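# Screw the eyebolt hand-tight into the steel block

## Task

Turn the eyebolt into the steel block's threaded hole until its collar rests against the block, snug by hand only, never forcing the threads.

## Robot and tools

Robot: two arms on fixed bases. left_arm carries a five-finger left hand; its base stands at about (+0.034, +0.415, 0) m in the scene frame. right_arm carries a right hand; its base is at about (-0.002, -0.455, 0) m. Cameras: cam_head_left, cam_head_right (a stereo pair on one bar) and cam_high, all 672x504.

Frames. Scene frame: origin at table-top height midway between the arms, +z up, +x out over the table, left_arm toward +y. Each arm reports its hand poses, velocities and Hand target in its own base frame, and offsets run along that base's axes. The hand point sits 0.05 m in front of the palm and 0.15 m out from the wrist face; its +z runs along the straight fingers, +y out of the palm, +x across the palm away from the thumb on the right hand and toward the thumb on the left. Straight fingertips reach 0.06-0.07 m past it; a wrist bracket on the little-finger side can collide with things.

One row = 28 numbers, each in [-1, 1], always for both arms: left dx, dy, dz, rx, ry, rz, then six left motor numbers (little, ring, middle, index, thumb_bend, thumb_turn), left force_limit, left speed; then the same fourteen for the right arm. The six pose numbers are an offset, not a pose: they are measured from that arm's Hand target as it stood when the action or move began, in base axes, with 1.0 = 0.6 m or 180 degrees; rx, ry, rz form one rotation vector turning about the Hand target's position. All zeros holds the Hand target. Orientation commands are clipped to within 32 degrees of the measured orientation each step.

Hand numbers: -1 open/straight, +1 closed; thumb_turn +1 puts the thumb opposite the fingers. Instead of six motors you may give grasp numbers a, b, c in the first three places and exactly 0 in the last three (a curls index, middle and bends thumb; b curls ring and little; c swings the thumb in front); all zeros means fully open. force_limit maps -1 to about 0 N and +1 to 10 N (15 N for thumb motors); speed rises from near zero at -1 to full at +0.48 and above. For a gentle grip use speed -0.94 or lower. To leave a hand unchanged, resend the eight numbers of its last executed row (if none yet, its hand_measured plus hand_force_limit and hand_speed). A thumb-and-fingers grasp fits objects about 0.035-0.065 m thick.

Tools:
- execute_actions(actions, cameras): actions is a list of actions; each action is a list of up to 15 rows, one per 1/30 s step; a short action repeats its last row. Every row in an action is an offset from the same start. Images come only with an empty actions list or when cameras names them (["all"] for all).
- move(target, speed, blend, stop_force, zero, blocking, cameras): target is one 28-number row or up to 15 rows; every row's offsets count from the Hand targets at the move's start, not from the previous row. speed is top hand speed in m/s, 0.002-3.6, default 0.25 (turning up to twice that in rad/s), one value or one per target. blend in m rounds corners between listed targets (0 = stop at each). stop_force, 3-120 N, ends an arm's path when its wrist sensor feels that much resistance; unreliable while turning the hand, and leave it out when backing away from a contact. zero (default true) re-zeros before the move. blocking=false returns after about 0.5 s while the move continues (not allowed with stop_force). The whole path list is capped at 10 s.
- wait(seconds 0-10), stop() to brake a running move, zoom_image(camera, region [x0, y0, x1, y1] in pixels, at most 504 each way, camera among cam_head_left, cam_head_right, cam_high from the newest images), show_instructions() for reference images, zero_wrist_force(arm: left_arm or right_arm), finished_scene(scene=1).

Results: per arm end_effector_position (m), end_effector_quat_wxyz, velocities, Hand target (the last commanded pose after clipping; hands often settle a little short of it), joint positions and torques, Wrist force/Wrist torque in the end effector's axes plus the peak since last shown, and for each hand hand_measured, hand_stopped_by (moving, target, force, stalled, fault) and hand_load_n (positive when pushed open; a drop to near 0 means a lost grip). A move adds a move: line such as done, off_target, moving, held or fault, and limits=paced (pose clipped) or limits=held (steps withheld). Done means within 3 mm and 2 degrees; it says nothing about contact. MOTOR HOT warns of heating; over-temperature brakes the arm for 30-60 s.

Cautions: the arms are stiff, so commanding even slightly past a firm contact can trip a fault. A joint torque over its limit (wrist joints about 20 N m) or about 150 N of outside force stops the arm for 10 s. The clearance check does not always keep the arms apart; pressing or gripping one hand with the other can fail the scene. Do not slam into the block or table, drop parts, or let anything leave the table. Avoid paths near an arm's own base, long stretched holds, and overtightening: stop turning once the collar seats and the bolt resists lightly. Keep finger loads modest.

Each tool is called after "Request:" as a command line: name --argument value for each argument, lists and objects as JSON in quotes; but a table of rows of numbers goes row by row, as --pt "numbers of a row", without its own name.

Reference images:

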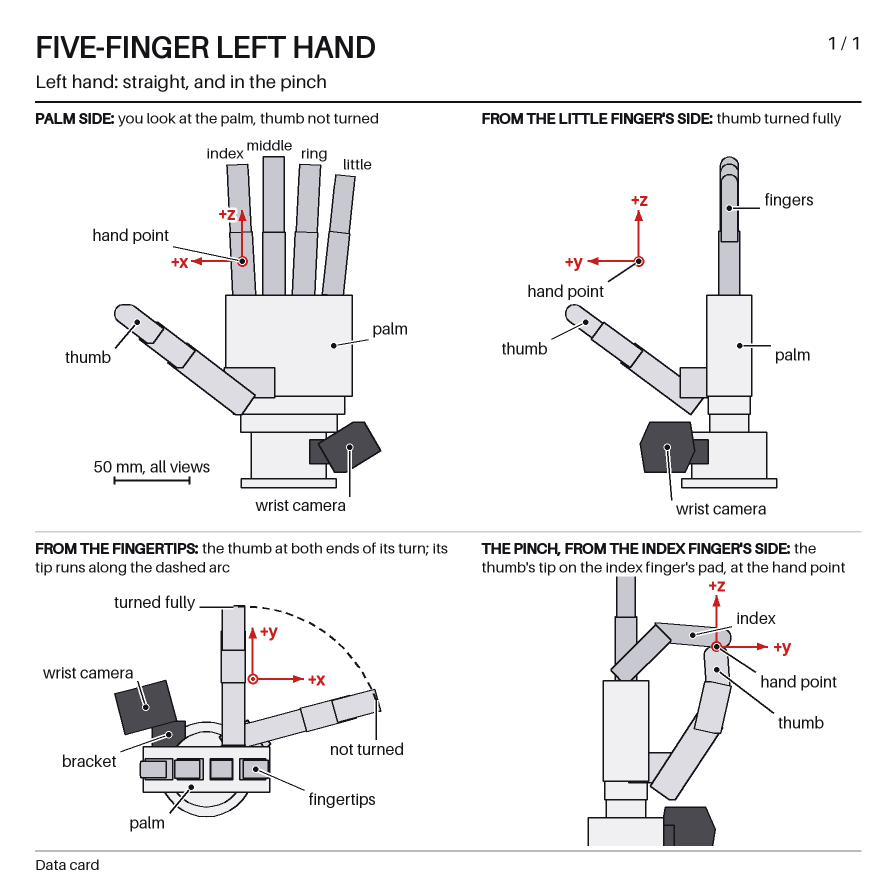

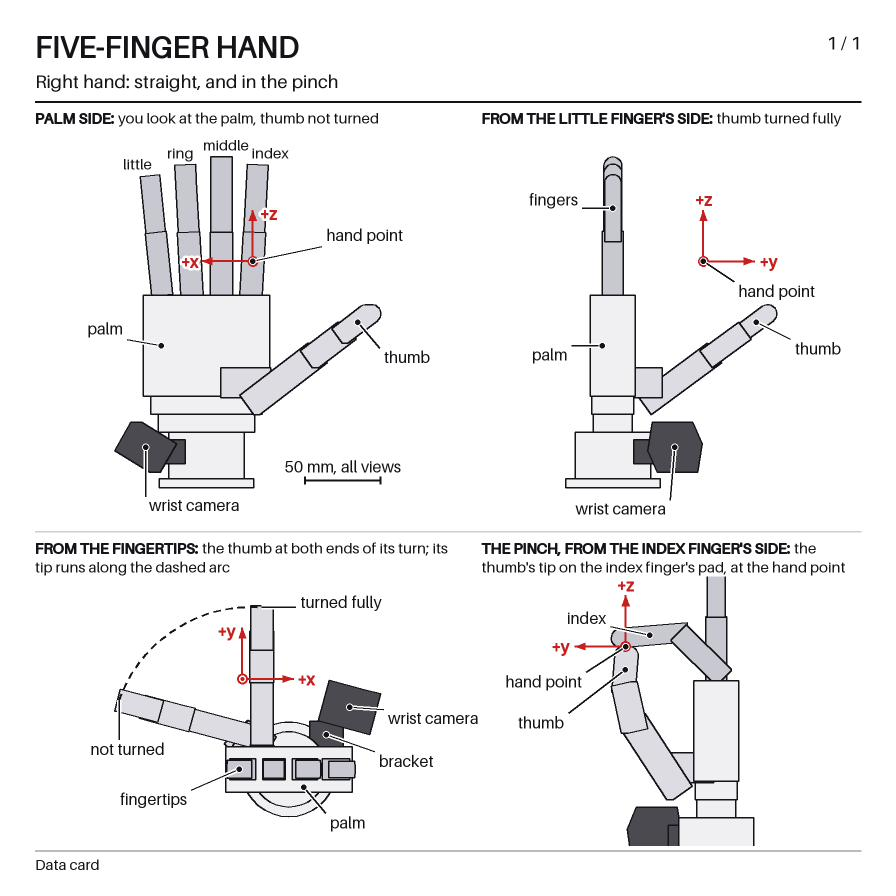

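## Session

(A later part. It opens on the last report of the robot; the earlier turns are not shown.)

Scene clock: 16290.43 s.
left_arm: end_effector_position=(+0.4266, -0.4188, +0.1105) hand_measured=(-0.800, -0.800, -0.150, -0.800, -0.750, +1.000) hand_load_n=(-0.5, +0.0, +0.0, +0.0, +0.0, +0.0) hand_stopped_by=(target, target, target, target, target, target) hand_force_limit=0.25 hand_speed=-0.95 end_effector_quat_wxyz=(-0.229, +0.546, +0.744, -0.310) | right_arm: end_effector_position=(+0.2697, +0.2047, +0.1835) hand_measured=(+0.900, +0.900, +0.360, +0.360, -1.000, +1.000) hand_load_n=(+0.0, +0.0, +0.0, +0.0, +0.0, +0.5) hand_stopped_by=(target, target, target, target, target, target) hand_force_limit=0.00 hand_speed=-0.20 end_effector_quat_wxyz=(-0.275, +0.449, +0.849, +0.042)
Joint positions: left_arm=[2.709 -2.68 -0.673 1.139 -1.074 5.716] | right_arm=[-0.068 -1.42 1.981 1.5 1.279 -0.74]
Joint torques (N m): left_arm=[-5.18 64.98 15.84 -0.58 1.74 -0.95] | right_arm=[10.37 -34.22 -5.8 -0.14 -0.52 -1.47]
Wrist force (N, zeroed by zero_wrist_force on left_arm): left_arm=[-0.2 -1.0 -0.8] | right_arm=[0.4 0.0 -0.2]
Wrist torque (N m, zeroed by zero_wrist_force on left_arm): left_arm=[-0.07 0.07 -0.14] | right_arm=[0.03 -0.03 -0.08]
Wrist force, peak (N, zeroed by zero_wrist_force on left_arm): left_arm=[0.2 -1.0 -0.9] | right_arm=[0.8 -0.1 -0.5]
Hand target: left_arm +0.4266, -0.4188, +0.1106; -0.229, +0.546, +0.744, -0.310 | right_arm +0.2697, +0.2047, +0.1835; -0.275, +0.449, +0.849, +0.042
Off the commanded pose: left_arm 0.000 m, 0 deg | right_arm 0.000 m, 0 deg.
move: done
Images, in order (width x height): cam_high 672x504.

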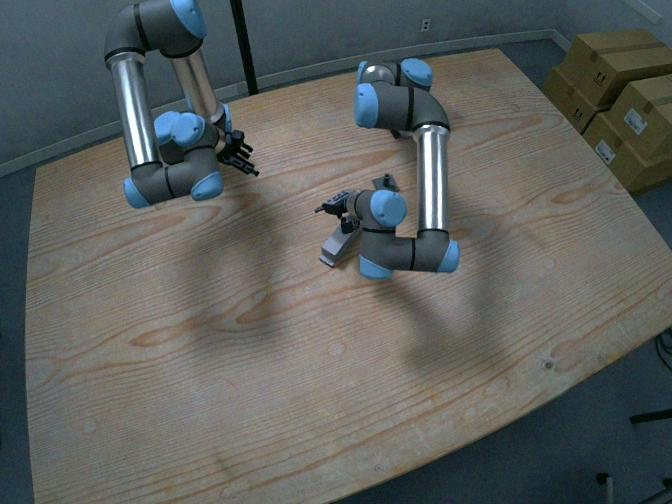

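Request:
move --target '[0,0,0,0,0,0,-0.8,-0.8,-0.25,-0.8,-1,1,0.25,-0.9,0,0,0,0,0,0,0.9,0.9,0.36,0.36,-1,1,0,-0.2]' --speed 0.003

Request:
move --target '[0,0,0.04,0,0,0,-0.8,-0.8,-0.25,-0.8,-1,1,0.25,-0.9,0,0,0,0,0,0,0.9,0.9,0.36,0.36,-1,1,0,-0.2]' --speed 0.02 --cameras '["cam_high"]'

Request:
zoom_image --camera "cam_high" --region '[331, 210, 361, 240]'

Request:
move --target '[0,0,0.06,0,0,0,-0.8,-0.8,-0.25,-0.8,-1,1,0.25,-0.9,0,0,0,0,0,0,0.9,0.9,0.36,0.36,-1,1,0,-0.2]' --speed 0.03 --cameras '["cam_high"]'

Request:
zoom_image --camera "cam_high" --region '[331, 210, 361, 240]'

Scene clock: 16308.77 s.
left_arm: end_effector_position=(+0.4266, -0.4188, +0.1106) hand_measured=(-0.800, -0.800, -0.250, -0.800, -1.000, +1.000) hand_load_n=(+0.0, +0.0, +0.0, +0.0, +0.0, +0.0) hand_stopped_by=(target, target, target, target, target, target) hand_force_limit=0.25 hand_speed=-0.90 end_effector_quat_wxyz=(-0.229, +0.546, +0.744, -0.310) | right_arm: end_effector_position=(+0.2697, +0.2047, +0.1835) hand_measured=(+0.900, +0.900, +0.360, +0.360, -1.000, +1.000) hand_load_n=(+0.0, +0.0, +0.0, +0.5, +0.0, +0.0) hand_stopped_by=(target, target, target, target, target, target) hand_force_limit=0.00 hand_speed=-0.20 end_effector_quat_wxyz=(-0.275, +0.449, +0.849, +0.042)
Joint positions: left_arm=[2.709 -2.68 -0.673 1.138 -1.074 5.716] | right_arm=[-0.068 -1.42 1.981 1.5 1.279 -0.74]
Joint torques (N m): left_arm=[7.97 37.98 29.92 -5.56 -0.66 1.39] | right_arm=[9.72 -34.17 -6.54 0 -0.76 -1.48]
Wrist force (N, zeroed by zero_wrist_force on left_arm): left_arm=[-0.3 -0.8 -0.9] | right_arm=[0.7 -0.1 -0.2]
Wrist torque (N m, zeroed by zero_wrist_force on left_arm): left_arm=[-0.03 0.08 -0.16] | right_arm=[0.02 -0.07 -0.07]
Wrist force, peak (N, zeroed by zero_wrist_force on left_arm): left_arm=[-0.2 -1.1 -0.9] | right_arm=[0.8 -0.3 -0.4]
Hand target: left_arm +0.4266, -0.4188, +0.1106; -0.229, +0.546, +0.744, -0.310 | right_arm +0.2697, +0.2047, +0.1835; -0.275, +0.449, +0.849, +0.042
Off the commanded pose: left_arm 0.000 m, 0 deg | right_arm 0.000 m, 0 deg.
move: done

Scene clock: 16310.23 s.
left_arm: end_effector_position=(+0.4266, -0.4188, +0.1348) hand_measured=(-0.800, -0.800, -0.250, -0.800, -1.000, +1.000) hand_load_n=(+0.0, +0.0, +0.0, +0.0, +0.0, +0.0) hand_stopped_by=(target, target, target, target, target, target) hand_force_limit=0.25 hand_speed=-0.90 end_effector_quat_wxyz=(-0.229, +0.546, +0.744, -0.310) | right_arm: end_effector_position=(+0.2697, +0.2047, +0.1835) hand_measured=(+0.900, +0.900, +0.360, +0.360, -1.000, +1.000) hand_load_n=(+0.0, +0.0, +0.0, +0.0, +0.0, +0.0) hand_stopped_by=(target, target, target, target, target, target) hand_force_limit=0.00 hand_speed=-0.20 end_effector_quat_wxyz=(-0.275, +0.449, +0.849, +0.042)
Joint positions: left_arm=[2.709 -2.663 -0.645 1.093 -1.074 5.716] | right_arm=[-0.068 -1.42 1.981 1.5 1.279 -0.74]
Joint torques (N m): left_arm=[7.75 54.08 15.94 -0.25 -0.29 1.08] | right_arm=[10.03 -33.96 -5.74 -0.16 -0.62 -1.51]
Wrist force (N, zeroed by zero_wrist_force on left_arm): left_arm=[-0.2 -0.8 -0.8] | right_arm=[0.8 -0.2 -0.3]
Wrist torque (N m, zeroed by zero_wrist_force on left_arm): left_arm=[-0.03 0.07 -0.16] | right_arm=[0.01 -0.09 -0.06]
Wrist force, peak (N, zeroed by zero_wrist_force on left_arm): left_arm=[-0.1 -1.0 -1.2] | right_arm=[0.9 -0.1 -0.2]
Hand target: left_arm +0.4266, -0.4188, +0.1346; -0.229, +0.546, +0.744, -0.310 | right_arm +0.2697, +0.2047, +0.1835; -0.275, +0.449, +0.849, +0.042
Off the commanded pose: left_arm 0.000 m, 0 deg | right_arm 0.000 m, 0 deg.
move: done
Images, in order (width x height): cam_high 672x504.

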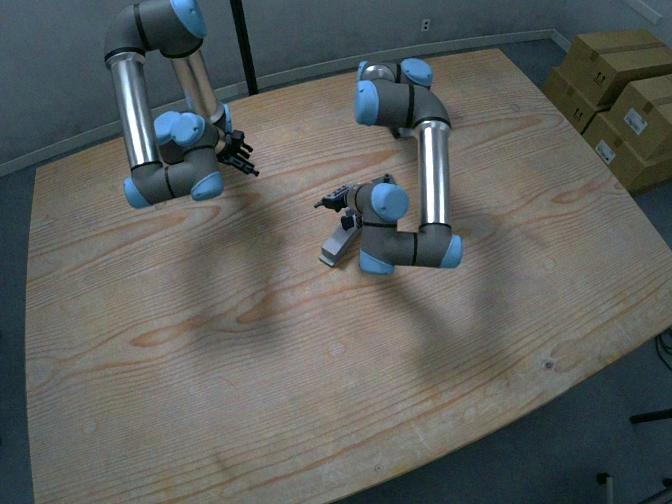

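Scaled by 16.800 from the camera's 672x504 image, which has a finer 960x720 frame.

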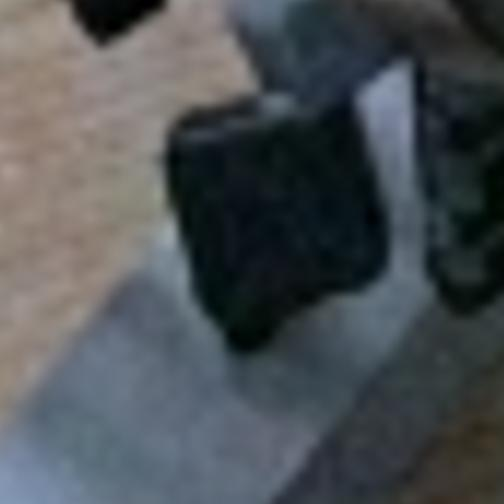

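Scene clock: 16311.73 s.
left_arm: end_effector_position=(+0.4266, -0.4188, +0.1708) hand_measured=(-0.800, -0.800, -0.250, -0.800, -1.000, +1.000) hand_load_n=(+0.0, +0.0, +0.0, +0.0, +0.0, +0.0) hand_stopped_by=(target, target, target, target, target, target) hand_force_limit=0.25 hand_speed=-0.90 end_effector_quat_wxyz=(-0.228, +0.546, +0.744, -0.310) end_effector_velocity=(+0.000, +0.000, -0.002) end_effector_angular_velocity=(+0.001, -0.002, -0.001) | right_arm: end_effector_position=(+0.2697, +0.2047, +0.1835) hand_measured=(+0.900, +0.900, +0.360, +0.360, -1.000, +1.000) hand_load_n=(+0.0, +0.0, +0.0, +0.0, +0.0, +0.5) hand_stopped_by=(target, target, target, target, target, target) hand_force_limit=0.00 hand_speed=-0.20 end_effector_quat_wxyz=(-0.275, +0.449, +0.849, +0.042)
Joint positions: left_arm=[2.709 -2.644 -0.589 1.018 -1.074 5.716] | right_arm=[-0.068 -1.42 1.981 1.5 1.279 -0.74]
Joint velocities: left_arm=[-0.001 -0.001 -0.003 0.006 -0.001 -0.001] | right_arm=[within noise]
Joint torques (N m): left_arm=[7.74 48.61 7.88 0.49 0.96 0.63] | right_arm=[9.66 -34.26 -6.05 -0.1 -0.66 -1.43]
Wrist force (N, zeroed by zero_wrist_force on left_arm): left_arm=[-0.1 -0.7 -1.0] | right_arm=[0.6 -0.4 -0.2]
Wrist torque (N m, zeroed by zero_wrist_force on left_arm): left_arm=[0.00 0.08 -0.17] | right_arm=[-0.02 -0.06 -0.08]
Wrist force, peak (N, zeroed by zero_wrist_force on left_arm): left_arm=[-0.1 -1.1 -1.3] | right_arm=[0.8 -0.4 -0.3]
Hand target: left_arm +0.4266, -0.4188, +0.1706; -0.229, +0.546, +0.744, -0.310 | right_arm +0.2697, +0.2047, +0.1835; -0.275, +0.449, +0.849, +0.042
Off the commanded pose: left_arm 0.000 m, 0 deg | right_arm 0.000 m, 0 deg.
move: done
Images, in order (width x height): cam_high 672x504.

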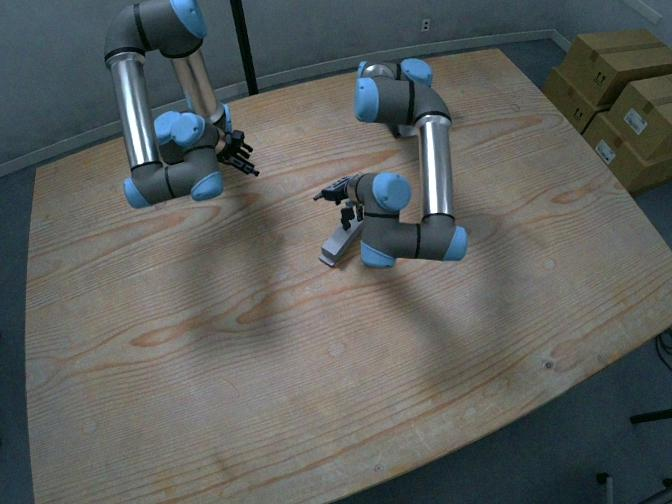

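Scaled by 16.800 from the camera's 672x504 image, which has a finer 960x720 frame.

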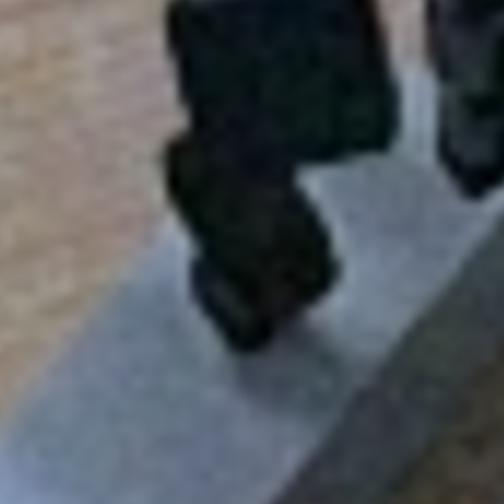

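Request:
move --target '[0.0,0,0.1,0,0,0,-0.8,-0.8,-0.25,-0.8,-1,1,0.25,-0.9,0,0,0,0,0,0,0.9,0.9,0.36,0.36,-1,1,0,-0.2]' --speed 0.1 --cameras '["cam_high"]'

Request:
zoom_image --camera "cam_high" --region '[331, 210, 361, 240]'

Scene clock: 16319.97 s.
left_arm: end_effector_position=(+0.4267, -0.4188, +0.2305) hand_measured=(-0.800, -0.800, -0.250, -0.800, -1.000, +1.000) hand_load_n=(+0.0, +0.0, +0.0, +0.0, +0.0, +0.0) hand_stopped_by=(target, target, target, target, target, target) hand_force_limit=0.25 hand_speed=-0.90 end_effector_quat_wxyz=(-0.229, +0.546, +0.744, -0.310) | right_arm: end_effector_position=(+0.2697, +0.2047, +0.1835) hand_measured=(+0.900, +0.900, +0.360, +0.360, -1.000, +1.000) hand_load_n=(+0.0, +0.0, +0.0, +0.0, +0.0, +0.0) hand_stopped_by=(target, target, target, target, target, target) hand_force_limit=0.00 hand_speed=-0.20 end_effector_quat_wxyz=(-0.275, +0.449, +0.849, +0.042)
Joint positions: left_arm=[2.709 -2.639 -0.446 0.871 -1.074 5.716] | right_arm=[-0.068 -1.42 1.981 1.5 1.279 -0.74]
Joint torques (N m): left_arm=[-7.87 50.68 12.69 -1.11 -1.22 -0.55] | right_arm=[9.75 -33.6 -6.14 -0.07 -0.79 -1.48]
Wrist force (N, zeroed by zero_wrist_force on left_arm): left_arm=[-0.3 -0.9 -0.6] | right_arm=[0.5 0.0 -0.4]
Wrist torque (N m, zeroed by zero_wrist_force on left_arm): left_arm=[-0.09 0.12 -0.14] | right_arm=[0.05 -0.03 -0.08]
Wrist force, peak (N, zeroed by zero_wrist_force on left_arm): left_arm=[0.0 -2.2 -1.4] | right_arm=[0.8 0.0 -0.4]
Hand target: left_arm +0.4266, -0.4188, +0.2306; -0.229, +0.546, +0.744, -0.310 | right_arm +0.2697, +0.2047, +0.1835; -0.275, +0.449, +0.849, +0.042
Off the commanded pose: left_arm 0.000 m, 0 deg | right_arm 0.000 m, 0 deg.
move: done
Images, in order (width x height): cam_high 672x504.

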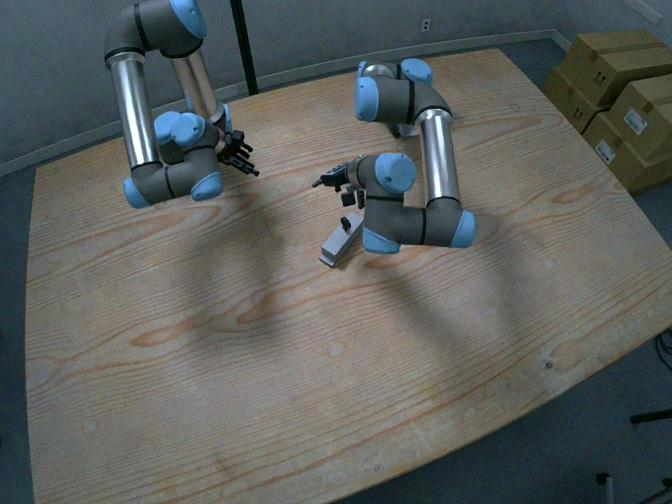

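Scaled by 16.800 from the camera's 672x504 image, which has a finer 960x720 frame.

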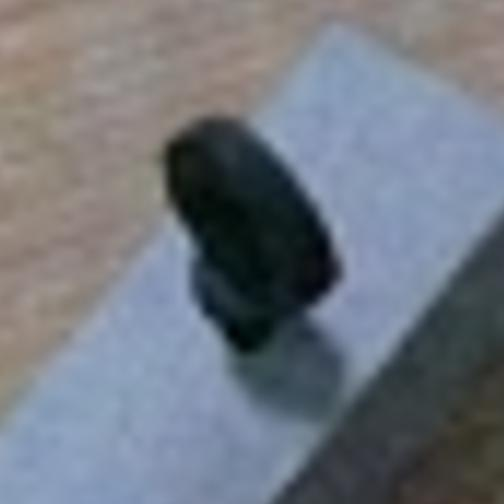

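Request:
move --target '[0.0023,-0.0525,-0.0508,0,0,0.5028,-0.8,-0.8,-0.25,-0.8,-1,1,0.25,-0.9,0,0,0,0,0,0,0.9,0.9,0.36,0.36,-1,1,0,-0.2]' --speed 0.25

Request:
move --target '[0.0535,-0.0027,0,0,0,0.5,-0.8,-0.8,-0.25,-0.8,-1,1,0.25,-0.9,0,0,0,0,0,0,0.9,0.9,0.36,0.36,-1,1,0,-0.2]' --speed 0.25 --cameras '["cam_high"]'

Request:
zoom_image --camera "cam_high" --region '[321, 190, 371, 240]'

Request:
zoom_image --camera "cam_high" --region '[331, 210, 361, 240]'

Scene clock: 16390.23 s.
left_arm: end_effector_position=(+0.4278, -0.4504, +0.2001) hand_measured=(-0.800, -0.800, -0.250, -0.800, -1.000, +1.000) hand_load_n=(+0.0, +0.0, +0.0, +0.0, +0.0, +0.0) hand_stopped_by=(target, target, target, target, target, target) hand_force_limit=0.25 hand_speed=-0.90 end_effector_quat_wxyz=(+0.059, -0.143, +0.912, -0.381) | right_arm: end_effector_position=(+0.2697, +0.2047, +0.1835) hand_measured=(+0.900, +0.900, +0.360, +0.360, -1.000, +1.000) hand_load_n=(+0.0, +0.0, +0.0, +0.0, +0.0, +0.0) hand_stopped_by=(target, target, target, target, target, target) hand_force_limit=0.00 hand_speed=-0.20 end_effector_quat_wxyz=(-0.275, +0.449, +0.849, +0.042)
Joint positions: left_arm=[2.758 -2.058 -1.25 2.312 -0.993 3.841] | right_arm=[-0.068 -1.42 1.981 1.5 1.279 -0.74]
Joint torques (N m): left_arm=[8.76 25.71 31.41 -0.74 -0.65 -1.37] | right_arm=[9.3 -33.99 -6.17 -0.22 -0.65 -1.38]
Wrist force (N, zeroed by zero_wrist_force on left_arm): left_arm=[0.0 -1.0 -0.5] | right_arm=[0.6 -0.2 -0.3]
Wrist torque (N m, zeroed by zero_wrist_force on left_arm): left_arm=[-0.12 0.06 0.00] | right_arm=[0.01 -0.06 -0.08]
Wrist force, peak (N, zeroed by zero_wrist_force on left_arm): left_arm=[-1.2 -2.8 0.4] | right_arm=[0.9 -0.1 -0.4]
Hand target: left_arm +0.4280, -0.4503, +0.2001; +0.059, -0.144, +0.912, -0.381 | right_arm +0.2697, +0.2047, +0.1835; -0.275, +0.449, +0.849, +0.042
Off the commanded pose: left_arm 0.000 m, 0 deg | right_arm 0.000 m, 0 deg.
move: done

Scene clock: 16393.90 s.
left_arm: end_effector_position=(+0.4601, -0.4521, +0.2000) hand_measured=(-0.800, -0.800, -0.250, -0.800, -1.000, +1.000) hand_load_n=(+0.0, +0.0, +0.0, +0.0, +0.0, +0.0) hand_stopped_by=(target, target, target, target, target, target) hand_force_limit=0.25 hand_speed=-0.90 end_effector_quat_wxyz=(-0.311, +0.746, -0.543, +0.227) | right_arm: end_effector_position=(+0.2697, +0.2047, +0.1835) hand_measured=(+0.900, +0.900, +0.360, +0.360, -1.000, +1.000) hand_load_n=(+0.0, +0.0, +0.5, +0.0, +0.0, +0.0) hand_stopped_by=(target, target, target, target, target, target) hand_force_limit=0.00 hand_speed=-0.20 end_effector_quat_wxyz=(-0.275, +0.449, +0.849, +0.042)
Joint positions: left_arm=[2.415 -2.192 -1.061 2.157 -2.23 2.268] | right_arm=[-0.068 -1.42 1.981 1.5 1.279 -0.74]
Joint torques (N m): left_arm=[7.1 51.24 12.3 -1.74 -2.09 -1.21] | right_arm=[10.29 -34.36 -6.69 -0.13 -0.58 -1.46]
Wrist force (N, zeroed by zero_wrist_force on left_arm): left_arm=[-0.3 -0.5 -0.2] | right_arm=[0.5 -0.1 -0.3]
Wrist torque (N m, zeroed by zero_wrist_force on left_arm): left_arm=[-0.05 0.09 -0.08] | right_arm=[0.02 -0.04 -0.08]
Wrist force, peak (N, zeroed by zero_wrist_force on left_arm): left_arm=[1.1 -0.8 -1.3] | right_arm=[0.7 -0.3 -0.5]
Hand target: left_arm +0.4601, -0.4520, +0.2001; -0.311, +0.746, -0.543, +0.227 | right_arm +0.2697, +0.2047, +0.1835; -0.275, +0.449, +0.849, +0.042
Off the commanded pose: left_arm 0.000 m, 0 deg | right_arm 0.000 m, 0 deg.
move: done
Images, in order (width x height): cam_high 672x504.

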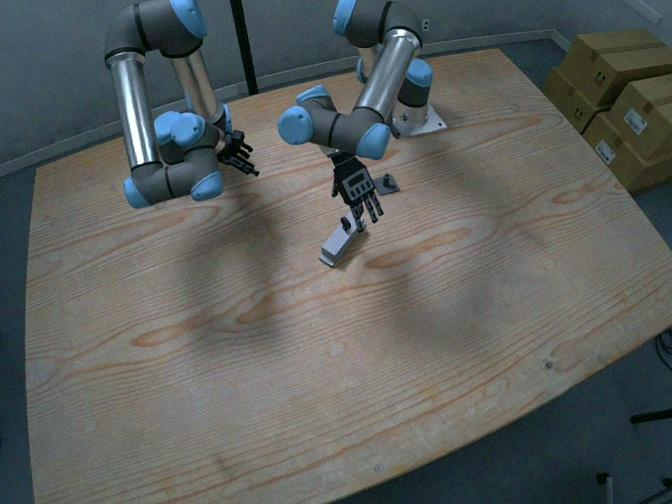

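Scaled by 10.080 from the camera's 672x504 image, which has a finer 960x720 frame.

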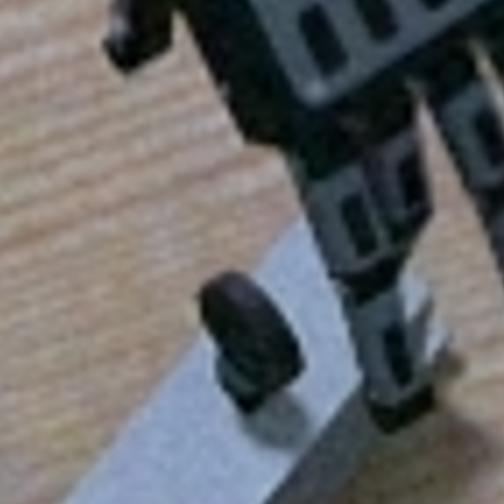

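Scaled by 16.800 from the camera's 672x504 image, which has a finer 960x720 frame.

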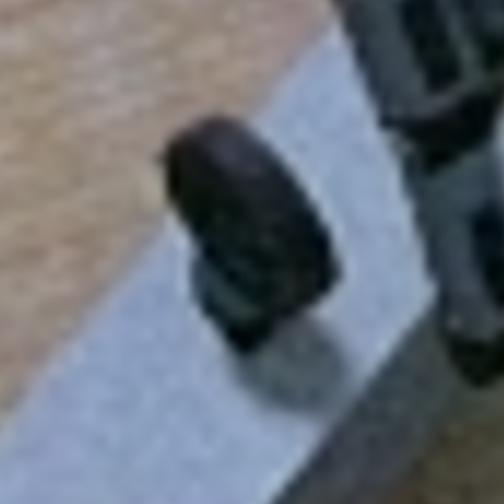

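Request:
move --target '[0,0,-0.1,0,0,0,-0.8,-0.8,-0.25,-0.8,-1,1,0.25,-0.9,0,0,0,0,0,0,0.9,0.9,0.36,0.36,-1,1,0,-0.2]' --speed 0.12 --cameras '["cam_high"]'

Request:
zoom_image --camera "cam_high" --region '[331, 205, 366, 240]'

Request:
move --target '[0,0,-0.0492,0,0,0,-0.8,-0.8,-0.25,-0.8,-1,1,0.25,-0.9,0,0,0,0,0,0,0.9,0.9,0.36,0.36,-1,1,0,-0.2]' --speed 0.02 --stop_force 3 --cameras '["cam_high"]'

Request:
zoom_image --camera "cam_high" --region '[331, 205, 366, 240]'

Scene clock: 16411.33 s.
left_arm: end_effector_position=(+0.4600, -0.4519, +0.1400) hand_measured=(-0.800, -0.800, -0.250, -0.800, -1.000, +1.000) hand_load_n=(+0.0, +0.0, +0.0, -0.5, +0.0, +0.0) hand_stopped_by=(target, target, target, target, target, target) hand_force_limit=0.25 hand_speed=-0.90 end_effector_quat_wxyz=(-0.311, +0.746, -0.543, +0.227) | right_arm: end_effector_position=(+0.2697, +0.2047, +0.1835) hand_measured=(+0.900, +0.900, +0.360, +0.360, -1.000, +1.000) hand_load_n=(+0.0, +0.0, +0.0, +0.0, +0.0, +0.5) hand_stopped_by=(target, target, target, target, target, target) hand_force_limit=0.00 hand_speed=-0.20 end_effector_quat_wxyz=(-0.275, +0.449, +0.849, +0.042)
Joint positions: left_arm=[2.415 -2.221 -1.17 2.294 -2.23 2.268] | right_arm=[-0.068 -1.42 1.981 1.5 1.279 -0.74]
Joint torques (N m): left_arm=[2.74 56.79 27.29 -1.77 0.82 0.61] | right_arm=[9.77 -34.27 -6.08 -0.25 -0.63 -1.53]
Wrist force (N, zeroed by zero_wrist_force on left_arm): left_arm=[-0.4 -0.6 -0.3] | right_arm=[0.5 -0.1 -0.4]
Wrist torque (N m, zeroed by zero_wrist_force on left_arm): left_arm=[-0.07 0.13 -0.08] | right_arm=[0.03 -0.03 -0.08]
Wrist force, peak (N, zeroed by zero_wrist_force on left_arm): left_arm=[-0.4 -1.8 -1.2] | right_arm=[0.7 -0.2 -0.4]
Hand target: left_arm +0.4601, -0.4520, +0.1401; -0.311, +0.746, -0.543, +0.227 | right_arm +0.2697, +0.2047, +0.1835; -0.275, +0.449, +0.849, +0.042
Off the commanded pose: left_arm 0.000 m, 0 deg | right_arm 0.000 m, 0 deg.
move: done
Images, in order (width x height): cam_high 672x504.

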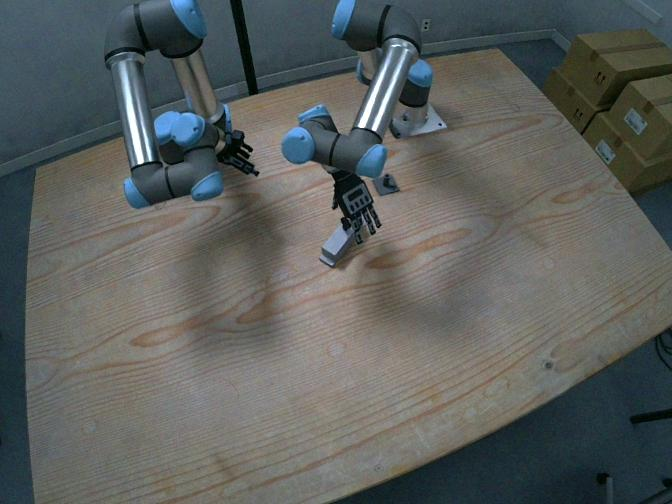

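Scaled by 14.400 from the camera's 672x504 image, which has a finer 960x720 frame.

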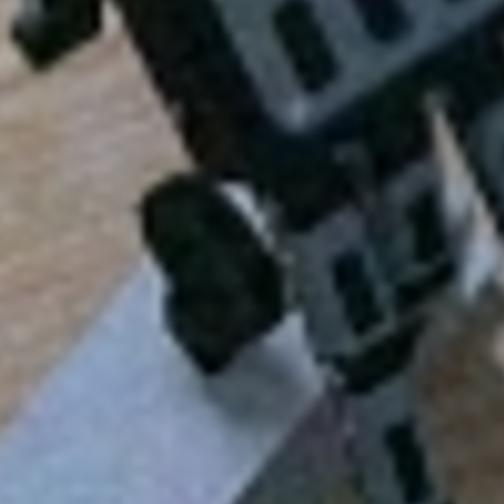

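Scene clock: 16414.07 s.
left_arm: end_effector_position=(+0.4601, -0.4520, +0.1106) hand_measured=(-0.800, -0.800, -0.250, -0.800, -1.000, +1.000) hand_load_n=(+0.0, +0.0, +0.0, +0.0, +0.0, +0.0) hand_stopped_by=(target, target, target, target, target, target) hand_force_limit=0.25 hand_speed=-0.90 end_effector_quat_wxyz=(-0.311, +0.746, -0.543, +0.227) | right_arm: end_effector_position=(+0.2697, +0.2047, +0.1835) hand_measured=(+0.900, +0.900, +0.360, +0.360, -1.000, +1.000) hand_load_n=(+0.0, +0.0, +0.0, +0.0, +0.0, +0.5) hand_stopped_by=(target, target, target, target, target, target) hand_force_limit=0.00 hand_speed=-0.20 end_effector_quat_wxyz=(-0.275, +0.449, +0.849, +0.042)
Joint positions: left_arm=[2.415 -2.241 -1.213 2.358 -2.23 2.268] | right_arm=[-0.068 -1.42 1.981 1.5 1.279 -0.74]
Joint torques (N m): left_arm=[3.82 56.1 31.93 -4.12 0.76 1] | right_arm=[10.38 -34.47 -6.14 -0.15 -0.61 -1.35]
Wrist force (N, zeroed by zero_wrist_force on left_arm): left_arm=[-0.4 -0.5 -0.3] | right_arm=[0.6 -0.2 -0.2]
Wrist torque (N m, zeroed by zero_wrist_force on left_arm): left_arm=[-0.04 0.11 -0.06] | right_arm=[0.01 -0.06 -0.08]
Wrist force, peak (N, zeroed by zero_wrist_force on left_arm): left_arm=[-0.6 -0.6 -0.6] | right_arm=[0.8 -0.3 -0.4]
Hand target: left_arm +0.4601, -0.4520, +0.1106; -0.311, +0.746, -0.543, +0.227 | right_arm +0.2697, +0.2047, +0.1835; -0.275, +0.449, +0.849, +0.042
Off the commanded pose: left_arm 0.000 m, 0 deg | right_arm 0.000 m, 0 deg.
move: done
Images, in order (width x height): cam_high 672x504.

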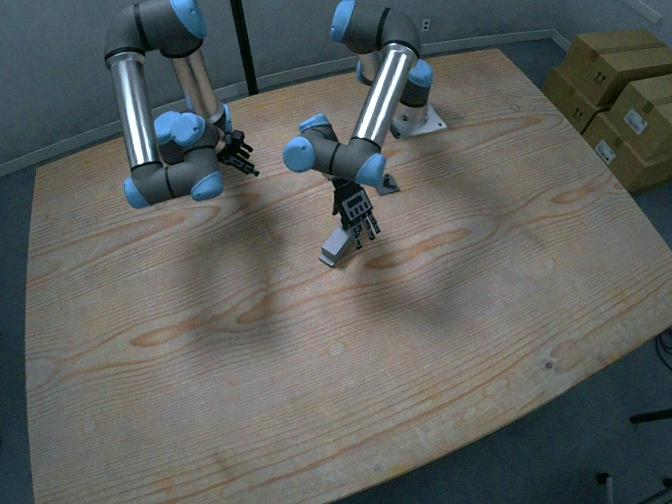

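Scaled by 14.400 from the camera's 672x504 image, which has a finer 960x720 frame.

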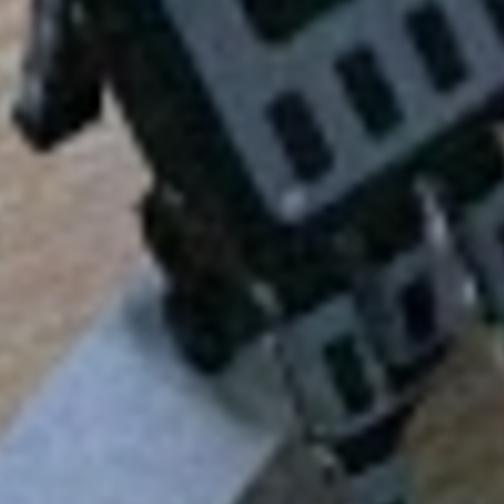

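Request:
move --target '[0,0,0,0,0,0,-0.8,-0.8,0.04,-0.8,-1,1,-0.9,-0.93,0,0,0,0,0,0,0.9,0.9,0.36,0.36,-1,1,0,-0.2]' --speed 0.02

Request:
move --target '[0,0,0,0,0,0,-0.8,-0.8,0.04,-0.8,0.001,1,-0.85,-0.93,0,0,0,0,0,0,0.9,0.9,0.36,0.36,-1,1,0,-0.2]' --speed 0.02

Scene clock: 16428.20 s.
left_arm: end_effector_position=(+0.4601, -0.4520, +0.1106) hand_measured=(-0.800, -0.800, +0.032, -0.800, -1.000, +1.000) hand_load_n=(+0.0, +0.0, +1.5, +0.0, +0.0, +0.0) hand_stopped_by=(target, target, force, target, target, target) hand_force_limit=-0.90 hand_speed=-0.93 end_effector_quat_wxyz=(-0.311, +0.746, -0.543, +0.227) | right_arm: end_effector_position=(+0.2697, +0.2047, +0.1835) hand_measured=(+0.900, +0.900, +0.360, +0.360, -1.000, +1.000) hand_load_n=(+0.0, +0.0, +0.0, +0.0, +0.0, +0.5) hand_stopped_by=(target, target, target, target, target, target) hand_force_limit=0.00 hand_speed=-0.20 end_effector_quat_wxyz=(-0.275, +0.449, +0.849, +0.042)
Joint positions: left_arm=[2.415 -2.241 -1.213 2.358 -2.23 2.268] | right_arm=[-0.068 -1.42 1.981 1.5 1.279 -0.74]
Joint torques (N m): left_arm=[8.79 55.79 31.29 -4.05 0.57 1.24] | right_arm=[10.73 -34.03 -5.95 -0.03 -0.66 -1.53]
Wrist force (N, zeroed by zero_wrist_force on left_arm): left_arm=[-0.9 -1.2 0.5] | right_arm=[0.5 -0.1 -0.2]
Wrist torque (N m, zeroed by zero_wrist_force on left_arm): left_arm=[-0.05 0.09 -0.02] | right_arm=[0.03 -0.04 -0.08]
Wrist force, peak (N, zeroed by zero_wrist_force on left_arm): left_arm=[-1.1 -1.5 0.5] | right_arm=[0.9 -0.2 -0.3]
Hand target: left_arm +0.4601, -0.4520, +0.1106; -0.311, +0.746, -0.543, +0.227 | right_arm +0.2697, +0.2047, +0.1835; -0.275, +0.449, +0.849, +0.042
Off the commanded pose: left_arm 0.000 m, 0 deg | right_arm 0.000 m, 0 deg.
move: done

Scene clock: 16431.70 s.
left_arm: end_effector_position=(+0.4601, -0.4520, +0.1106) hand_measured=(-0.800, -0.800, +0.032, -0.800, -0.670, +1.000) hand_load_n=(+0.0, +0.0, +2.5, +0.0, +1.5, +0.5) hand_stopped_by=(target, target, force, target, force, target) hand_force_limit=-0.85 hand_speed=-0.93 end_effector_quat_wxyz=(-0.311, +0.746, -0.543, +0.227) | right_arm: end_effector_position=(+0.2697, +0.2047, +0.1835) hand_measured=(+0.900, +0.900, +0.360, +0.360, -1.000, +1.000) hand_load_n=(+0.0, +0.0, +0.0, +0.0, +0.0, +0.5) hand_stopped_by=(target, target, target, target, target, target) hand_force_limit=0.00 hand_speed=-0.20 end_effector_quat_wxyz=(-0.275, +0.449, +0.849, +0.042)
Joint positions: left_arm=[2.415 -2.241 -1.213 2.358 -2.23 2.268] | right_arm=[-0.068 -1.42 1.981 1.5 1.279 -0.74]
Joint torques (N m): left_arm=[8.02 55.98 29.78 -3.96 0.32 1.3] | right_arm=[10.52 -33.84 -6.61 -0.19 -0.69 -1.45]
Wrist force (N, zeroed by zero_wrist_force on left_arm): left_arm=[-0.8 -0.6 0.3] | right_arm=[0.6 -0.1 -0.3]
Wrist torque (N m, zeroed by zero_wrist_force on left_arm): left_arm=[-0.02 0.11 -0.05] | right_arm=[0.03 -0.05 -0.08]
Wrist force, peak (N, zeroed by zero_wrist_force on left_arm): left_arm=[-1.2 -1.5 0.5] | right_arm=[0.7 -0.3 -0.5]
Hand target: left_arm +0.4601, -0.4520, +0.1106; -0.311, +0.746, -0.543, +0.227 | right_arm +0.2697, +0.2047, +0.1835; -0.275, +0.449, +0.849, +0.042
Off the commanded pose: left_arm 0.000 m, 0 deg | right_arm 0.000 m, 0 deg.
move: done

Request:
move --target '[0,0,0,0,0,0,-0.8,-0.8,-0.25,-0.8,-1,1,0.25,-0.7,0,0,0,0,0,0,0.9,0.9,0.36,0.36,-1,1,0,-0.2]' --speed 0.02

Request:
move --target '[-0.0085,-0.0080,0,0,0,0,-0.8,-0.8,-0.25,-0.8,-1,1,0.25,-0.7,0,0,0,0,0,0,0.9,0.9,0.36,0.36,-1,1,0,-0.2]' --speed 0.02

Request:
move --target '[0.0045,0.0042,0,0,0,0,-0.8,-0.8,-0.25,-0.8,-1,1,0.25,-0.7,0,0,0,0,0,0,0.9,0.9,0.36,0.36,-1,1,0,-0.2]' --speed 0.006

Request:
move --target '[0,0,0,0,0,0,-0.8,-0.8,0.04,-0.8,-1,1,-0.9,-0.93,0,0,0,0,0,0,0.9,0.9,0.36,0.36,-1,1,0,-0.2]' --speed 0.02

Request:
move --target '[0,0,0,0,0,0,-0.8,-0.8,0.04,-0.8,0.001,1,-0.85,-0.93,0,0,0,0,0,0,0.9,0.9,0.36,0.36,-1,1,0,-0.2]' --speed 0.02

Scene clock: 16484.30 s.
left_arm: end_effector_position=(+0.4601, -0.4520, +0.1106) hand_measured=(-0.800, -0.800, -0.250, -0.800, -1.000, +1.000) hand_load_n=(+0.0, +0.0, +0.0, +0.0, -0.5, +0.0) hand_stopped_by=(target, target, target, target, target, target) hand_force_limit=0.25 hand_speed=-0.70 end_effector_quat_wxyz=(-0.311, +0.746, -0.543, +0.227) | right_arm: end_effector_position=(+0.2697, +0.2047, +0.1835) hand_measured=(+0.900, +0.900, +0.360, +0.360, -1.000, +1.000) hand_load_n=(+0.0, +0.5, +0.5, +0.0, -0.5, +0.0) hand_stopped_by=(target, target, target, target, target, target) hand_force_limit=0.00 hand_speed=-0.20 end_effector_quat_wxyz=(-0.275, +0.449, +0.849, +0.042)
Joint positions: left_arm=[2.415 -2.241 -1.213 2.358 -2.23 2.268] | right_arm=[-0.068 -1.42 1.981 1.5 1.279 -0.74]
Joint torques (N m): left_arm=[7.9 56.23 27.29 -3.52 0.16 1.43] | right_arm=[10.08 -34.04 -6.07 -0.2 -0.67 -1.46]
Wrist force (N, zeroed by zero_wrist_force on left_arm): left_arm=[-0.4 -0.5 -0.3] | right_arm=[0.7 -0.1 -0.2]
Wrist torque (N m, zeroed by zero_wrist_force on left_arm): left_arm=[-0.04 0.11 -0.05] | right_arm=[0.02 -0.07 -0.07]
Wrist force, peak (N, zeroed by zero_wrist_force on left_arm): left_arm=[-1.0 -0.9 0.5] | right_arm=[0.7 -0.1 -0.5]
Hand target: left_arm +0.4601, -0.4520, +0.1106; -0.311, +0.746, -0.543, +0.227 | right_arm +0.2697, +0.2047, +0.1835; -0.275, +0.449, +0.849, +0.042
Off the commanded pose: left_arm 0.000 m, 0 deg | right_arm 0.000 m, 0 deg.
move: done

Scene clock: 16485.03 s.
left_arm: end_effector_position=(+0.4549, -0.4568, +0.1106) hand_measured=(-0.800, -0.800, -0.250, -0.800, -1.000, +1.000) hand_load_n=(+0.0, +0.0, +0.0, +0.0, +0.0, +0.5) hand_stopped_by=(target, target, target, target, target, target) hand_force_limit=0.25 hand_speed=-0.70 end_effector_quat_wxyz=(-0.311, +0.746, -0.543, +0.227) | right_arm: end_effector_position=(+0.2697, +0.2047, +0.1835) hand_measured=(+0.900, +0.900, +0.360, +0.360, -1.000, +1.000) hand_load_n=(+0.0, +0.0, +0.0, +0.0, +0.0, +0.0) hand_stopped_by=(target, target, target, target, target, target) hand_force_limit=0.00 hand_speed=-0.20 end_effector_quat_wxyz=(-0.275, +0.449, +0.849, +0.042)
Joint positions: left_arm=[2.402 -2.246 -1.208 2.349 -2.236 2.253] | right_arm=[-0.068 -1.42 1.981 1.5 1.279 -0.74]
Joint torques (N m): left_arm=[8.69 34.21 25.19 -1.84 -1.07 1.02] | right_arm=[10.85 -34.08 -6.35 -0.15 -0.65 -1.5]
Wrist force (N, zeroed by zero_wrist_force on left_arm): left_arm=[-0.4 -0.6 -0.3] | right_arm=[0.5 -0.1 -0.2]
Wrist torque (N m, zeroed by zero_wrist_force on left_arm): left_arm=[-0.06 0.11 -0.05] | right_arm=[0.02 -0.04 -0.08]
Wrist force, peak (N, zeroed by zero_wrist_force on left_arm): left_arm=[-0.8 -1.1 0.1] | right_arm=[0.8 -0.4 -0.3]
Hand target: left_arm +0.4550, -0.4568, +0.1106; -0.311, +0.746, -0.543, +0.227 | right_arm +0.2697, +0.2047, +0.1835; -0.275, +0.449, +0.849, +0.042
Off the commanded pose: left_arm 0.000 m, 0 deg | right_arm 0.000 m, 0 deg.
move: done

Scene clock: 16485.87 s.
left_arm: end_effector_position=(+0.4577, -0.4542, +0.1106) hand_measured=(-0.800, -0.800, -0.250, -0.800, -1.000, +1.000) hand_load_n=(+0.0, +0.0, +0.0, +0.0, +0.0, +0.0) hand_stopped_by=(target, target, target, target, target, target) hand_force_limit=0.25 hand_speed=-0.70 end_effector_quat_wxyz=(-0.311, +0.746, -0.543, +0.227) | right_arm: end_effector_position=(+0.2697, +0.2047, +0.1835) hand_measured=(+0.900, +0.900, +0.360, +0.360, -1.000, +1.000) hand_load_n=(+0.0, +0.0, +0.0, +0.0, +0.0, +0.0) hand_stopped_by=(target, target, target, target, target, target) hand_force_limit=0.00 hand_speed=-0.20 end_effector_quat_wxyz=(-0.275, +0.449, +0.849, +0.042)
Joint positions: left_arm=[2.409 -2.243 -1.211 2.354 -2.233 2.261] | right_arm=[-0.068 -1.42 1.981 1.5 1.279 -0.74]
Joint torques (N m): left_arm=[0.61 53.5 9.94 0.51 0.27 0.16] | right_arm=[10.28 -34.44 -6.05 -0.19 -0.63 -1.34]
Wrist force (N, zeroed by zero_wrist_force on left_arm): left_arm=[-0.3 -0.5 -0.4] | right_arm=[0.7 0.0 -0.1]
Wrist torque (N m, zeroed by zero_wrist_force on left_arm): left_arm=[-0.03 0.09 -0.05] | right_arm=[0.03 -0.07 -0.07]
Wrist force, peak (N, zeroed by zero_wrist_force on left_arm): left_arm=[-0.6 -0.5 -0.6] | right_arm=[0.7 -0.3 -0.3]
Hand target: left_arm +0.4577, -0.4542, +0.1106; -0.311, +0.746, -0.543, +0.227 | right_arm +0.2697, +0.2047, +0.1835; -0.275, +0.449, +0.849, +0.042
Off the commanded pose: left_arm 0.000 m, 0 deg | right_arm 0.000 m, 0 deg.
move: done

Scene clock: 16487.13 s.
left_arm: end_effector_position=(+0.4577, -0.4542, +0.1106) hand_measured=(-0.800, -0.800, -0.054, -0.800, -1.000, +1.000) hand_load_n=(+0.0, +0.0, +1.0, +0.0, +0.0, +0.5) hand_stopped_by=(target, target, force, target, target, target) hand_force_limit=-0.90 hand_speed=-0.93 end_effector_quat_wxyz=(-0.311, +0.746, -0.543, +0.227) | right_arm: end_effector_position=(+0.2697, +0.2047, +0.1835) hand_measured=(+0.900, +0.900, +0.360, +0.360, -1.000, +1.000) hand_load_n=(+0.0, +0.5, +0.0, +0.0, +0.0, +0.0) hand_stopped_by=(target, target, target, target, target, target) hand_force_limit=0.00 hand_speed=-0.20 end_effector_quat_wxyz=(-0.275, +0.449, +0.849, +0.042)
Joint positions: left_arm=[2.409 -2.243 -1.211 2.354 -2.233 2.261] | right_arm=[-0.068 -1.42 1.981 1.5 1.279 -0.74]
Joint torques (N m): left_arm=[-8.29 42.5 24.37 -3.92 -2.22 -1.1] | right_arm=[9.83 -34.83 -6.69 -0.19 -0.66 -1.45]
Wrist force (N, zeroed by zero_wrist_force on left_arm): left_arm=[-0.7 -0.9 0.1] | right_arm=[0.6 -0.2 -0.3]
Wrist torque (N m, zeroed by zero_wrist_force on left_arm): left_arm=[-0.05 0.11 -0.04] | right_arm=[0.00 -0.05 -0.08]
Wrist force, peak (N, zeroed by zero_wrist_force on left_arm): left_arm=[-0.8 -1.1 0.2] | right_arm=[1.0 -0.2 -0.3]
Hand target: left_arm +0.4577, -0.4542, +0.1106; -0.311, +0.746, -0.543, +0.227 | right_arm +0.2697, +0.2047, +0.1835; -0.275, +0.449, +0.849, +0.042
Off the commanded pose: left_arm 0.000 m, 0 deg | right_arm 0.000 m, 0 deg.
move: done

Scene clock: 16491.93 s.
left_arm: end_effector_position=(+0.4577, -0.4542, +0.1106) hand_measured=(-0.800, -0.800, -0.054, -0.800, -0.538, +1.000) hand_load_n=(+0.0, +0.0, +2.0, +0.0, +1.0, +0.5) hand_stopped_by=(target, target, force, target, force, target) hand_force_limit=-0.85 hand_speed=-0.93 end_effector_quat_wxyz=(-0.311, +0.746, -0.543, +0.227) | right_arm: end_effector_position=(+0.2697, +0.2047, +0.1835) hand_measured=(+0.900, +0.900, +0.360, +0.360, -1.000, +1.000) hand_load_n=(+0.0, +0.0, +0.0, +0.0, +0.0, +0.0) hand_stopped_by=(target, target, target, target, target, target) hand_force_limit=0.00 hand_speed=-0.20 end_effector_quat_wxyz=(-0.275, +0.449, +0.849, +0.042)
Joint positions: left_arm=[2.409 -2.243 -1.211 2.354 -2.233 2.261] | right_arm=[-0.068 -1.42 1.981 1.5 1.279 -0.74]
Joint torques (N m): left_arm=[-8.05 30.9 27.41 -4.12 -1.6 -1.45] | right_arm=[9.9 -34.24 -6.7 -0.26 -0.57 -1.46]
Wrist force (N, zeroed by zero_wrist_force on left_arm): left_arm=[-0.4 -0.1 -0.1] | right_arm=[0.5 -0.2 -0.2]
Wrist torque (N m, zeroed by zero_wrist_force on left_arm): left_arm=[0.00 0.10 -0.07] | right_arm=[0.01 -0.04 -0.09]
Wrist force, peak (N, zeroed by zero_wrist_force on left_arm): left_arm=[-1.0 -1.0 0.2] | right_arm=[0.8 -0.2 -0.5]
Hand target: left_arm +0.4577, -0.4542, +0.1106; -0.311, +0.746, -0.543, +0.227 | right_arm +0.2697, +0.2047, +0.1835; -0.275, +0.449, +0.849, +0.042
Off the commanded pose: left_arm 0.000 m, 0 deg | right_arm 0.000 m, 0 deg.
move: done

Request:
move --target '[0,0,0,0,0,0,-0.8,-0.8,0.3,-0.8,0.05,1,-0.3,-0.94,0,0,0,0,0,0,0.9,0.9,0.36,0.36,-1,1,0,-0.2]' --speed 0.02

Request:
move --target '[0,0,0,0,0,0,-0.8,-0.8,0.4,-0.8,0.15,1,0.3,-0.95,0,0,0,0,0,0,0.9,0.9,0.36,0.36,-1,1,0,-0.2]' --speed 0.02

Request:
move --target '[0,0,0,0,0,0,-0.8,-0.8,0.5,-0.8,0.3,1,0.7,-0.95,0,0,0,0,0,0,0.9,0.9,0.36,0.36,-1,1,0,-0.2]' --speed 0.02

Scene clock: 16507.70 s.
left_arm: end_effector_position=(+0.4577, -0.4542, +0.1106) hand_measured=(-0.800, -0.800, -0.050, -0.800, -0.524, +1.000) hand_load_n=(+0.0, +0.0, +6.5, +0.0, +5.0, +1.5) hand_stopped_by=(target, target, force, target, force, target) hand_force_limit=-0.30 hand_speed=-0.94 end_effector_quat_wxyz=(-0.311, +0.746, -0.543, +0.227) | right_arm: end_effector_position=(+0.2697, +0.2047, +0.1835) hand_measured=(+0.900, +0.900, +0.360, +0.360, -1.000, +1.000) hand_load_n=(+0.0, +0.0, +0.0, +0.5, +0.0, +0.0) hand_stopped_by=(target, target, target, target, target, target) hand_force_limit=0.00 hand_speed=-0.20 end_effector_quat_wxyz=(-0.275, +0.449, +0.849, +0.042)
Joint positions: left_arm=[2.409 -2.243 -1.211 2.354 -2.233 2.261] | right_arm=[-0.068 -1.42 1.981 1.5 1.279 -0.74]
Joint torques (N m): left_arm=[-8.17 29.66 27.77 -3.95 -1.18 -1.08] | right_arm=[10.49 -34.4 -5.91 -0.14 -0.53 -1.4]
Wrist force (N, zeroed by zero_wrist_force on left_arm): left_arm=[-0.6 1.5 1.4] | right_arm=[0.7 -0.2 -0.2]
Wrist torque (N m, zeroed by zero_wrist_force on left_arm): left_arm=[0.06 0.17 -0.12] | right_arm=[0.01 -0.07 -0.07]
Wrist force, peak (N, zeroed by zero_wrist_force on left_arm): left_arm=[-0.4 1.7 1.2] | right_arm=[0.8 -0.2 -0.4]
Hand target: left_arm +0.4577, -0.4542, +0.1106; -0.311, +0.746, -0.543, +0.227 | right_arm +0.2697, +0.2047, +0.1835; -0.275, +0.449, +0.849, +0.042
Off the commanded pose: left_arm 0.000 m, 0 deg | right_arm 0.000 m, 0 deg.
move: done

Scene clock: 16508.20 s.
left_arm: end_effector_position=(+0.4577, -0.4542, +0.1106) hand_measured=(-0.800, -0.800, -0.048, -0.800, -0.504, +1.000) hand_load_n=(+0.0, +0.0, +12.0, +0.0, +9.0, +2.5) hand_stopped_by=(target, target, force, target, force, target) hand_force_limit=0.30 hand_speed=-0.95 end_effector_quat_wxyz=(-0.311, +0.746, -0.543, +0.227) | right_arm: end_effector_position=(+0.2697, +0.2047, +0.1835) hand_measured=(+0.900, +0.900, +0.360, +0.360, -1.000, +1.000) hand_load_n=(+0.0, +0.0, +0.0, +0.0, +0.0, +0.0) hand_stopped_by=(target, target, target, target, target, target) hand_force_limit=0.00 hand_speed=-0.20 end_effector_quat_wxyz=(-0.275, +0.449, +0.849, +0.042)
Joint positions: left_arm=[2.409 -2.243 -1.211 2.354 -2.233 2.261] | right_arm=[-0.068 -1.42 1.981 1.5 1.279 -0.74]
Joint torques (N m): left_arm=[-8.46 29.76 27.25 -4 -1.14 -1.04] | right_arm=[9.3 -34.59 -6.17 -0.16 -0.58 -1.49]
Wrist force (N, zeroed by zero_wrist_force on left_arm): left_arm=[-0.5 1.9 2.4] | right_arm=[0.6 -0.3 0.0]
Wrist torque (N m, zeroed by zero_wrist_force on left_arm): left_arm=[0.11 0.16 -0.11] | right_arm=[-0.01 -0.07 -0.08]
Wrist force, peak (N, zeroed by zero_wrist_force on left_arm): left_arm=[-0.6 2.6 2.6] | right_arm=[0.7 -0.2 -0.3]
Hand target: left_arm +0.4577, -0.4542, +0.1106; -0.311, +0.746, -0.543, +0.227 | right_arm +0.2697, +0.2047, +0.1835; -0.275, +0.449, +0.849, +0.042
Off the commanded pose: left_arm 0.000 m, 0 deg | right_arm 0.000 m, 0 deg.
move: done

Scene clock: 16508.70 s.
left_arm: end_effector_position=(+0.4577, -0.4542, +0.1106) hand_measured=(-0.800, -0.800, -0.048, -0.800, -0.490, +1.000) hand_load_n=(+0.0, +0.0, +15.5, +0.0, +12.0, +3.5) hand_stopped_by=(target, target, force, target, force, target) hand_force_limit=0.70 hand_speed=-0.95 end_effector_quat_wxyz=(-0.311, +0.746, -0.543, +0.227) | right_arm: end_effector_position=(+0.2697, +0.2047, +0.1835) hand_measured=(+0.900, +0.900, +0.360, +0.360, -1.000, +1.000) hand_load_n=(+0.0, +0.0, +0.0, +0.0, +0.0, +0.0) hand_stopped_by=(target, target, target, target, target, target) hand_force_limit=0.00 hand_speed=-0.20 end_effector_quat_wxyz=(-0.275, +0.449, +0.849, +0.042)
Joint positions: left_arm=[2.409 -2.243 -1.211 2.354 -2.233 2.261] | right_arm=[-0.068 -1.42 1.981 1.5 1.279 -0.74]
Joint torques (N m): left_arm=[-8.33 31.5 28.25 -4.24 -1.07 -0.96] | right_arm=[10.15 -34.07 -5.94 -0.11 -0.57 -1.36]
Wrist force (N, zeroed by zero_wrist_force on left_arm): left_arm=[-0.5 2.4 3.5] | right_arm=[0.4 -0.1 -0.2]
Wrist torque (N m, zeroed by zero_wrist_force on left_arm): left_arm=[0.18 0.17 -0.11] | right_arm=[0.02 -0.03 -0.09]
Wrist force, peak (N, zeroed by zero_wrist_force on left_arm): left_arm=[-0.7 2.4 3.7] | right_arm=[0.7 -0.1 -0.5]
Hand target: left_arm +0.4577, -0.4542, +0.1106; -0.311, +0.746, -0.543, +0.227 | right_arm +0.2697, +0.2047, +0.1835; -0.275, +0.449, +0.849, +0.042
Off the commanded pose: left_arm 0.000 m, 0 deg | right_arm 0.000 m, 0 deg.
move: done

Request:
move --pt "-0.0081 -0.0052 -0.0009 0 0 -0.08333 -0.8 -0.8 0.5 -0.8 0.3 1 0.7 -0.95 0 0 0 0 0 0 0.9 0.9 0.36 0.36 -1 1 0 -0.2" --pt "-0.0173 -0.0081 -0.0013 0 0 -0.16667 -0.8 -0.8 0.5 -0.8 0.3 1 0.7 -0.95 0 0 0 0 0 0 0.9 0.9 0.36 0.36 -1 1 0 -0.2" --speed 0.08 --blend '[0.002,0]'

Scene clock: 16543.40 s.
left_arm: end_effector_position=(+0.4473, -0.4590, +0.1098) hand_measured=(-0.800, -0.800, -0.048, -0.800, -0.490, +1.000) hand_load_n=(+0.0, +0.0, +14.0, +0.0, +12.0, +3.0) hand_stopped_by=(target, target, force, target, force, target) hand_force_limit=0.70 hand_speed=-0.95 end_effector_quat_wxyz=(+0.242, -0.580, +0.717, -0.300) | right_arm: end_effector_position=(+0.2697, +0.2047, +0.1835) hand_measured=(+0.900, +0.900, +0.360, +0.360, -1.000, +1.000) hand_load_n=(+0.0, +0.0, +0.0, +0.0, +0.0, +0.0) hand_stopped_by=(target, target, target, target, target, target) hand_force_limit=0.00 hand_speed=-0.20 end_effector_quat_wxyz=(-0.275, +0.449, +0.849, +0.042)
Joint positions: left_arm=[2.51 -2.067 -1.44 2.682 -1.865 2.836] | right_arm=[-0.068 -1.42 1.981 1.5 1.279 -0.74]
Joint torques (N m): left_arm=[-7.99 25.78 33.02 -1.83 -1.38 -1.1] | right_arm=[9.36 -34.15 -5.62 -0.17 -0.66 -1.58]
Wrist force (N, zeroed by zero_wrist_force on left_arm): left_arm=[-1.9 2.9 1.0] | right_arm=[0.6 -0.2 -0.4]
Wrist torque (N m, zeroed by zero_wrist_force on left_arm): left_arm=[0.06 0.12 -0.28] | right_arm=[0.02 -0.04 -0.08]
Wrist force, peak (N, zeroed by zero_wrist_force on left_arm): left_arm=[-3.1 3.1 1.4] | right_arm=[0.9 0.2 -0.4]
Hand target: left_arm +0.4473, -0.4591, +0.1098; +0.242, -0.580, +0.718, -0.300 | right_arm +0.2697, +0.2047, +0.1835; -0.275, +0.449, +0.849, +0.042
Off the commanded pose: left_arm 0.000 m, 0 deg | right_arm 0.000 m, 0 deg.
move: done

Request:
move --pt "-0.0096 -0.0005 -0.0007 0 0 -0.08333 -0.8 -0.8 0.5 -0.8 0.3 1 0.7 -0.95 0 0 0 0 0 0 0.9 0.9 0.36 0.36 -1 1 0 -0.2" --pt "-0.0190 0.0015 -0.0011 0 0 -0.16667 -0.8 -0.8 0.5 -0.8 0.3 1 0.7 -0.95 0 0 0 0 0 0 0.9 0.9 0.36 0.36 -1 1 0 -0.2" --speed 0.08 --blend '[0.002,0]'

Request:
move --pt "-0.0086 0.0044 -0.0002 0 0 -0.08333 -0.8 -0.8 0.5 -0.8 0.3 1 0.7 -0.95 0 0 0 0 0 0 0.9 0.9 0.36 0.36 -1 1 0 -0.2" --pt "-0.0157 0.0109 -0.0004 0 0 -0.16667 -0.8 -0.8 0.5 -0.8 0.3 1 0.7 -0.95 0 0 0 0 0 0 0.9 0.9 0.36 0.36 -1 1 0 -0.2" --speed 0.08 --blend '[0.002,0]'

Scene clock: 16559.70 s.
left_arm: end_effector_position=(+0.4360, -0.4581, +0.1091) hand_measured=(-0.800, -0.800, -0.048, -0.800, -0.490, +1.000) hand_load_n=(+0.0, +0.0, +10.0, +0.0, +12.5, +6.5) hand_stopped_by=(target, target, force, target, force, target) hand_force_limit=0.70 hand_speed=-0.95 end_effector_quat_wxyz=(+0.156, -0.375, +0.843, -0.352) | right_arm: end_effector_position=(+0.2697, +0.2047, +0.1835) hand_measured=(+0.900, +0.900, +0.360, +0.360, -1.000, +1.000) hand_load_n=(+0.0, +0.0, +0.0, +0.0, +0.0, +0.0) hand_stopped_by=(target, target, target, target, target, target) hand_force_limit=0.00 hand_speed=-0.20 end_effector_quat_wxyz=(-0.275, +0.449, +0.849, +0.042)
Joint positions: left_arm=[2.646 -2.02 -1.507 2.733 -1.401 3.311] | right_arm=[-0.068 -1.42 1.981 1.5 1.279 -0.74]
Joint torques (N m): left_arm=[-7.53 25.74 29.48 1.87 -1.11 -1.08] | right_arm=[9.76 -34.88 -6.82 -0.04 -0.56 -1.46]
Wrist force (N, zeroed by zero_wrist_force on left_arm): left_arm=[1.8 -1.4 -6.2] | right_arm=[0.6 -0.2 -0.3]
Wrist torque (N m, zeroed by zero_wrist_force on left_arm): left_arm=[-0.13 -0.13 -0.15] | right_arm=[0.02 -0.06 -0.08]
Wrist force, peak (N, zeroed by zero_wrist_force on left_arm): left_arm=[1.5 -1.6 -6.4] | right_arm=[0.8 -0.2 -0.4]
Hand target: left_arm +0.4359, -0.4582, +0.1091; +0.156, -0.375, +0.843, -0.352 | right_arm +0.2697, +0.2047, +0.1835; -0.275, +0.449, +0.849, +0.042
Off the commanded pose: left_arm 0.000 m, 0 deg | right_arm 0.000 m, 0 deg.
move: done

Scene clock: 16563.40 s.
left_arm: end_effector_position=(+0.4266, -0.4516, +0.1088) hand_measured=(-0.800, -0.800, -0.048, -0.800, -0.490, +1.000) hand_load_n=(+0.0, +0.0, +7.5, +0.0, +12.0, +9.0) hand_stopped_by=(target, target, force, target, force, target) hand_force_limit=0.70 hand_speed=-0.95 end_effector_quat_wxyz=(+0.059, -0.144, +0.911, -0.381) | right_arm: end_effector_position=(+0.2697, +0.2047, +0.1835) hand_measured=(+0.900, +0.900, +0.360, +0.360, -1.000, +1.000) hand_load_n=(+0.0, +0.0, +0.0, +0.0, +0.0, +0.0) hand_stopped_by=(target, target, target, target, target, target) hand_force_limit=0.00 hand_speed=-0.20 end_effector_quat_wxyz=(-0.275, +0.449, +0.849, +0.042)
Joint positions: left_arm=[2.754 -2.117 -1.4 2.523 -0.995 3.837] | right_arm=[-0.068 -1.42 1.981 1.5 1.279 -0.74]
Joint torques (N m): left_arm=[-8.45 47.61 7.49 2.1 -0.65 0.24] | right_arm=[9.47 -34.77 -6.22 -0.14 -0.56 -1.53]
Wrist force (N, zeroed by zero_wrist_force on left_arm): left_arm=[2.6 -1.9 -7.7] | right_arm=[0.5 -0.1 -0.4]
Wrist torque (N m, zeroed by zero_wrist_force on left_arm): left_arm=[-0.23 -0.14 -0.19] | right_arm=[0.03 -0.04 -0.08]
Wrist force, peak (N, zeroed by zero_wrist_force on left_arm): left_arm=[2.2 -2.2 -8.5] | right_arm=[0.8 -0.4 -0.2]
Hand target: left_arm +0.4265, -0.4517, +0.1089; +0.059, -0.144, +0.912, -0.381 | right_arm +0.2697, +0.2047, +0.1835; -0.275, +0.449, +0.849, +0.042
Off the commanded pose: left_arm 0.000 m, 0 deg | right_arm 0.000 m, 0 deg.
move: done


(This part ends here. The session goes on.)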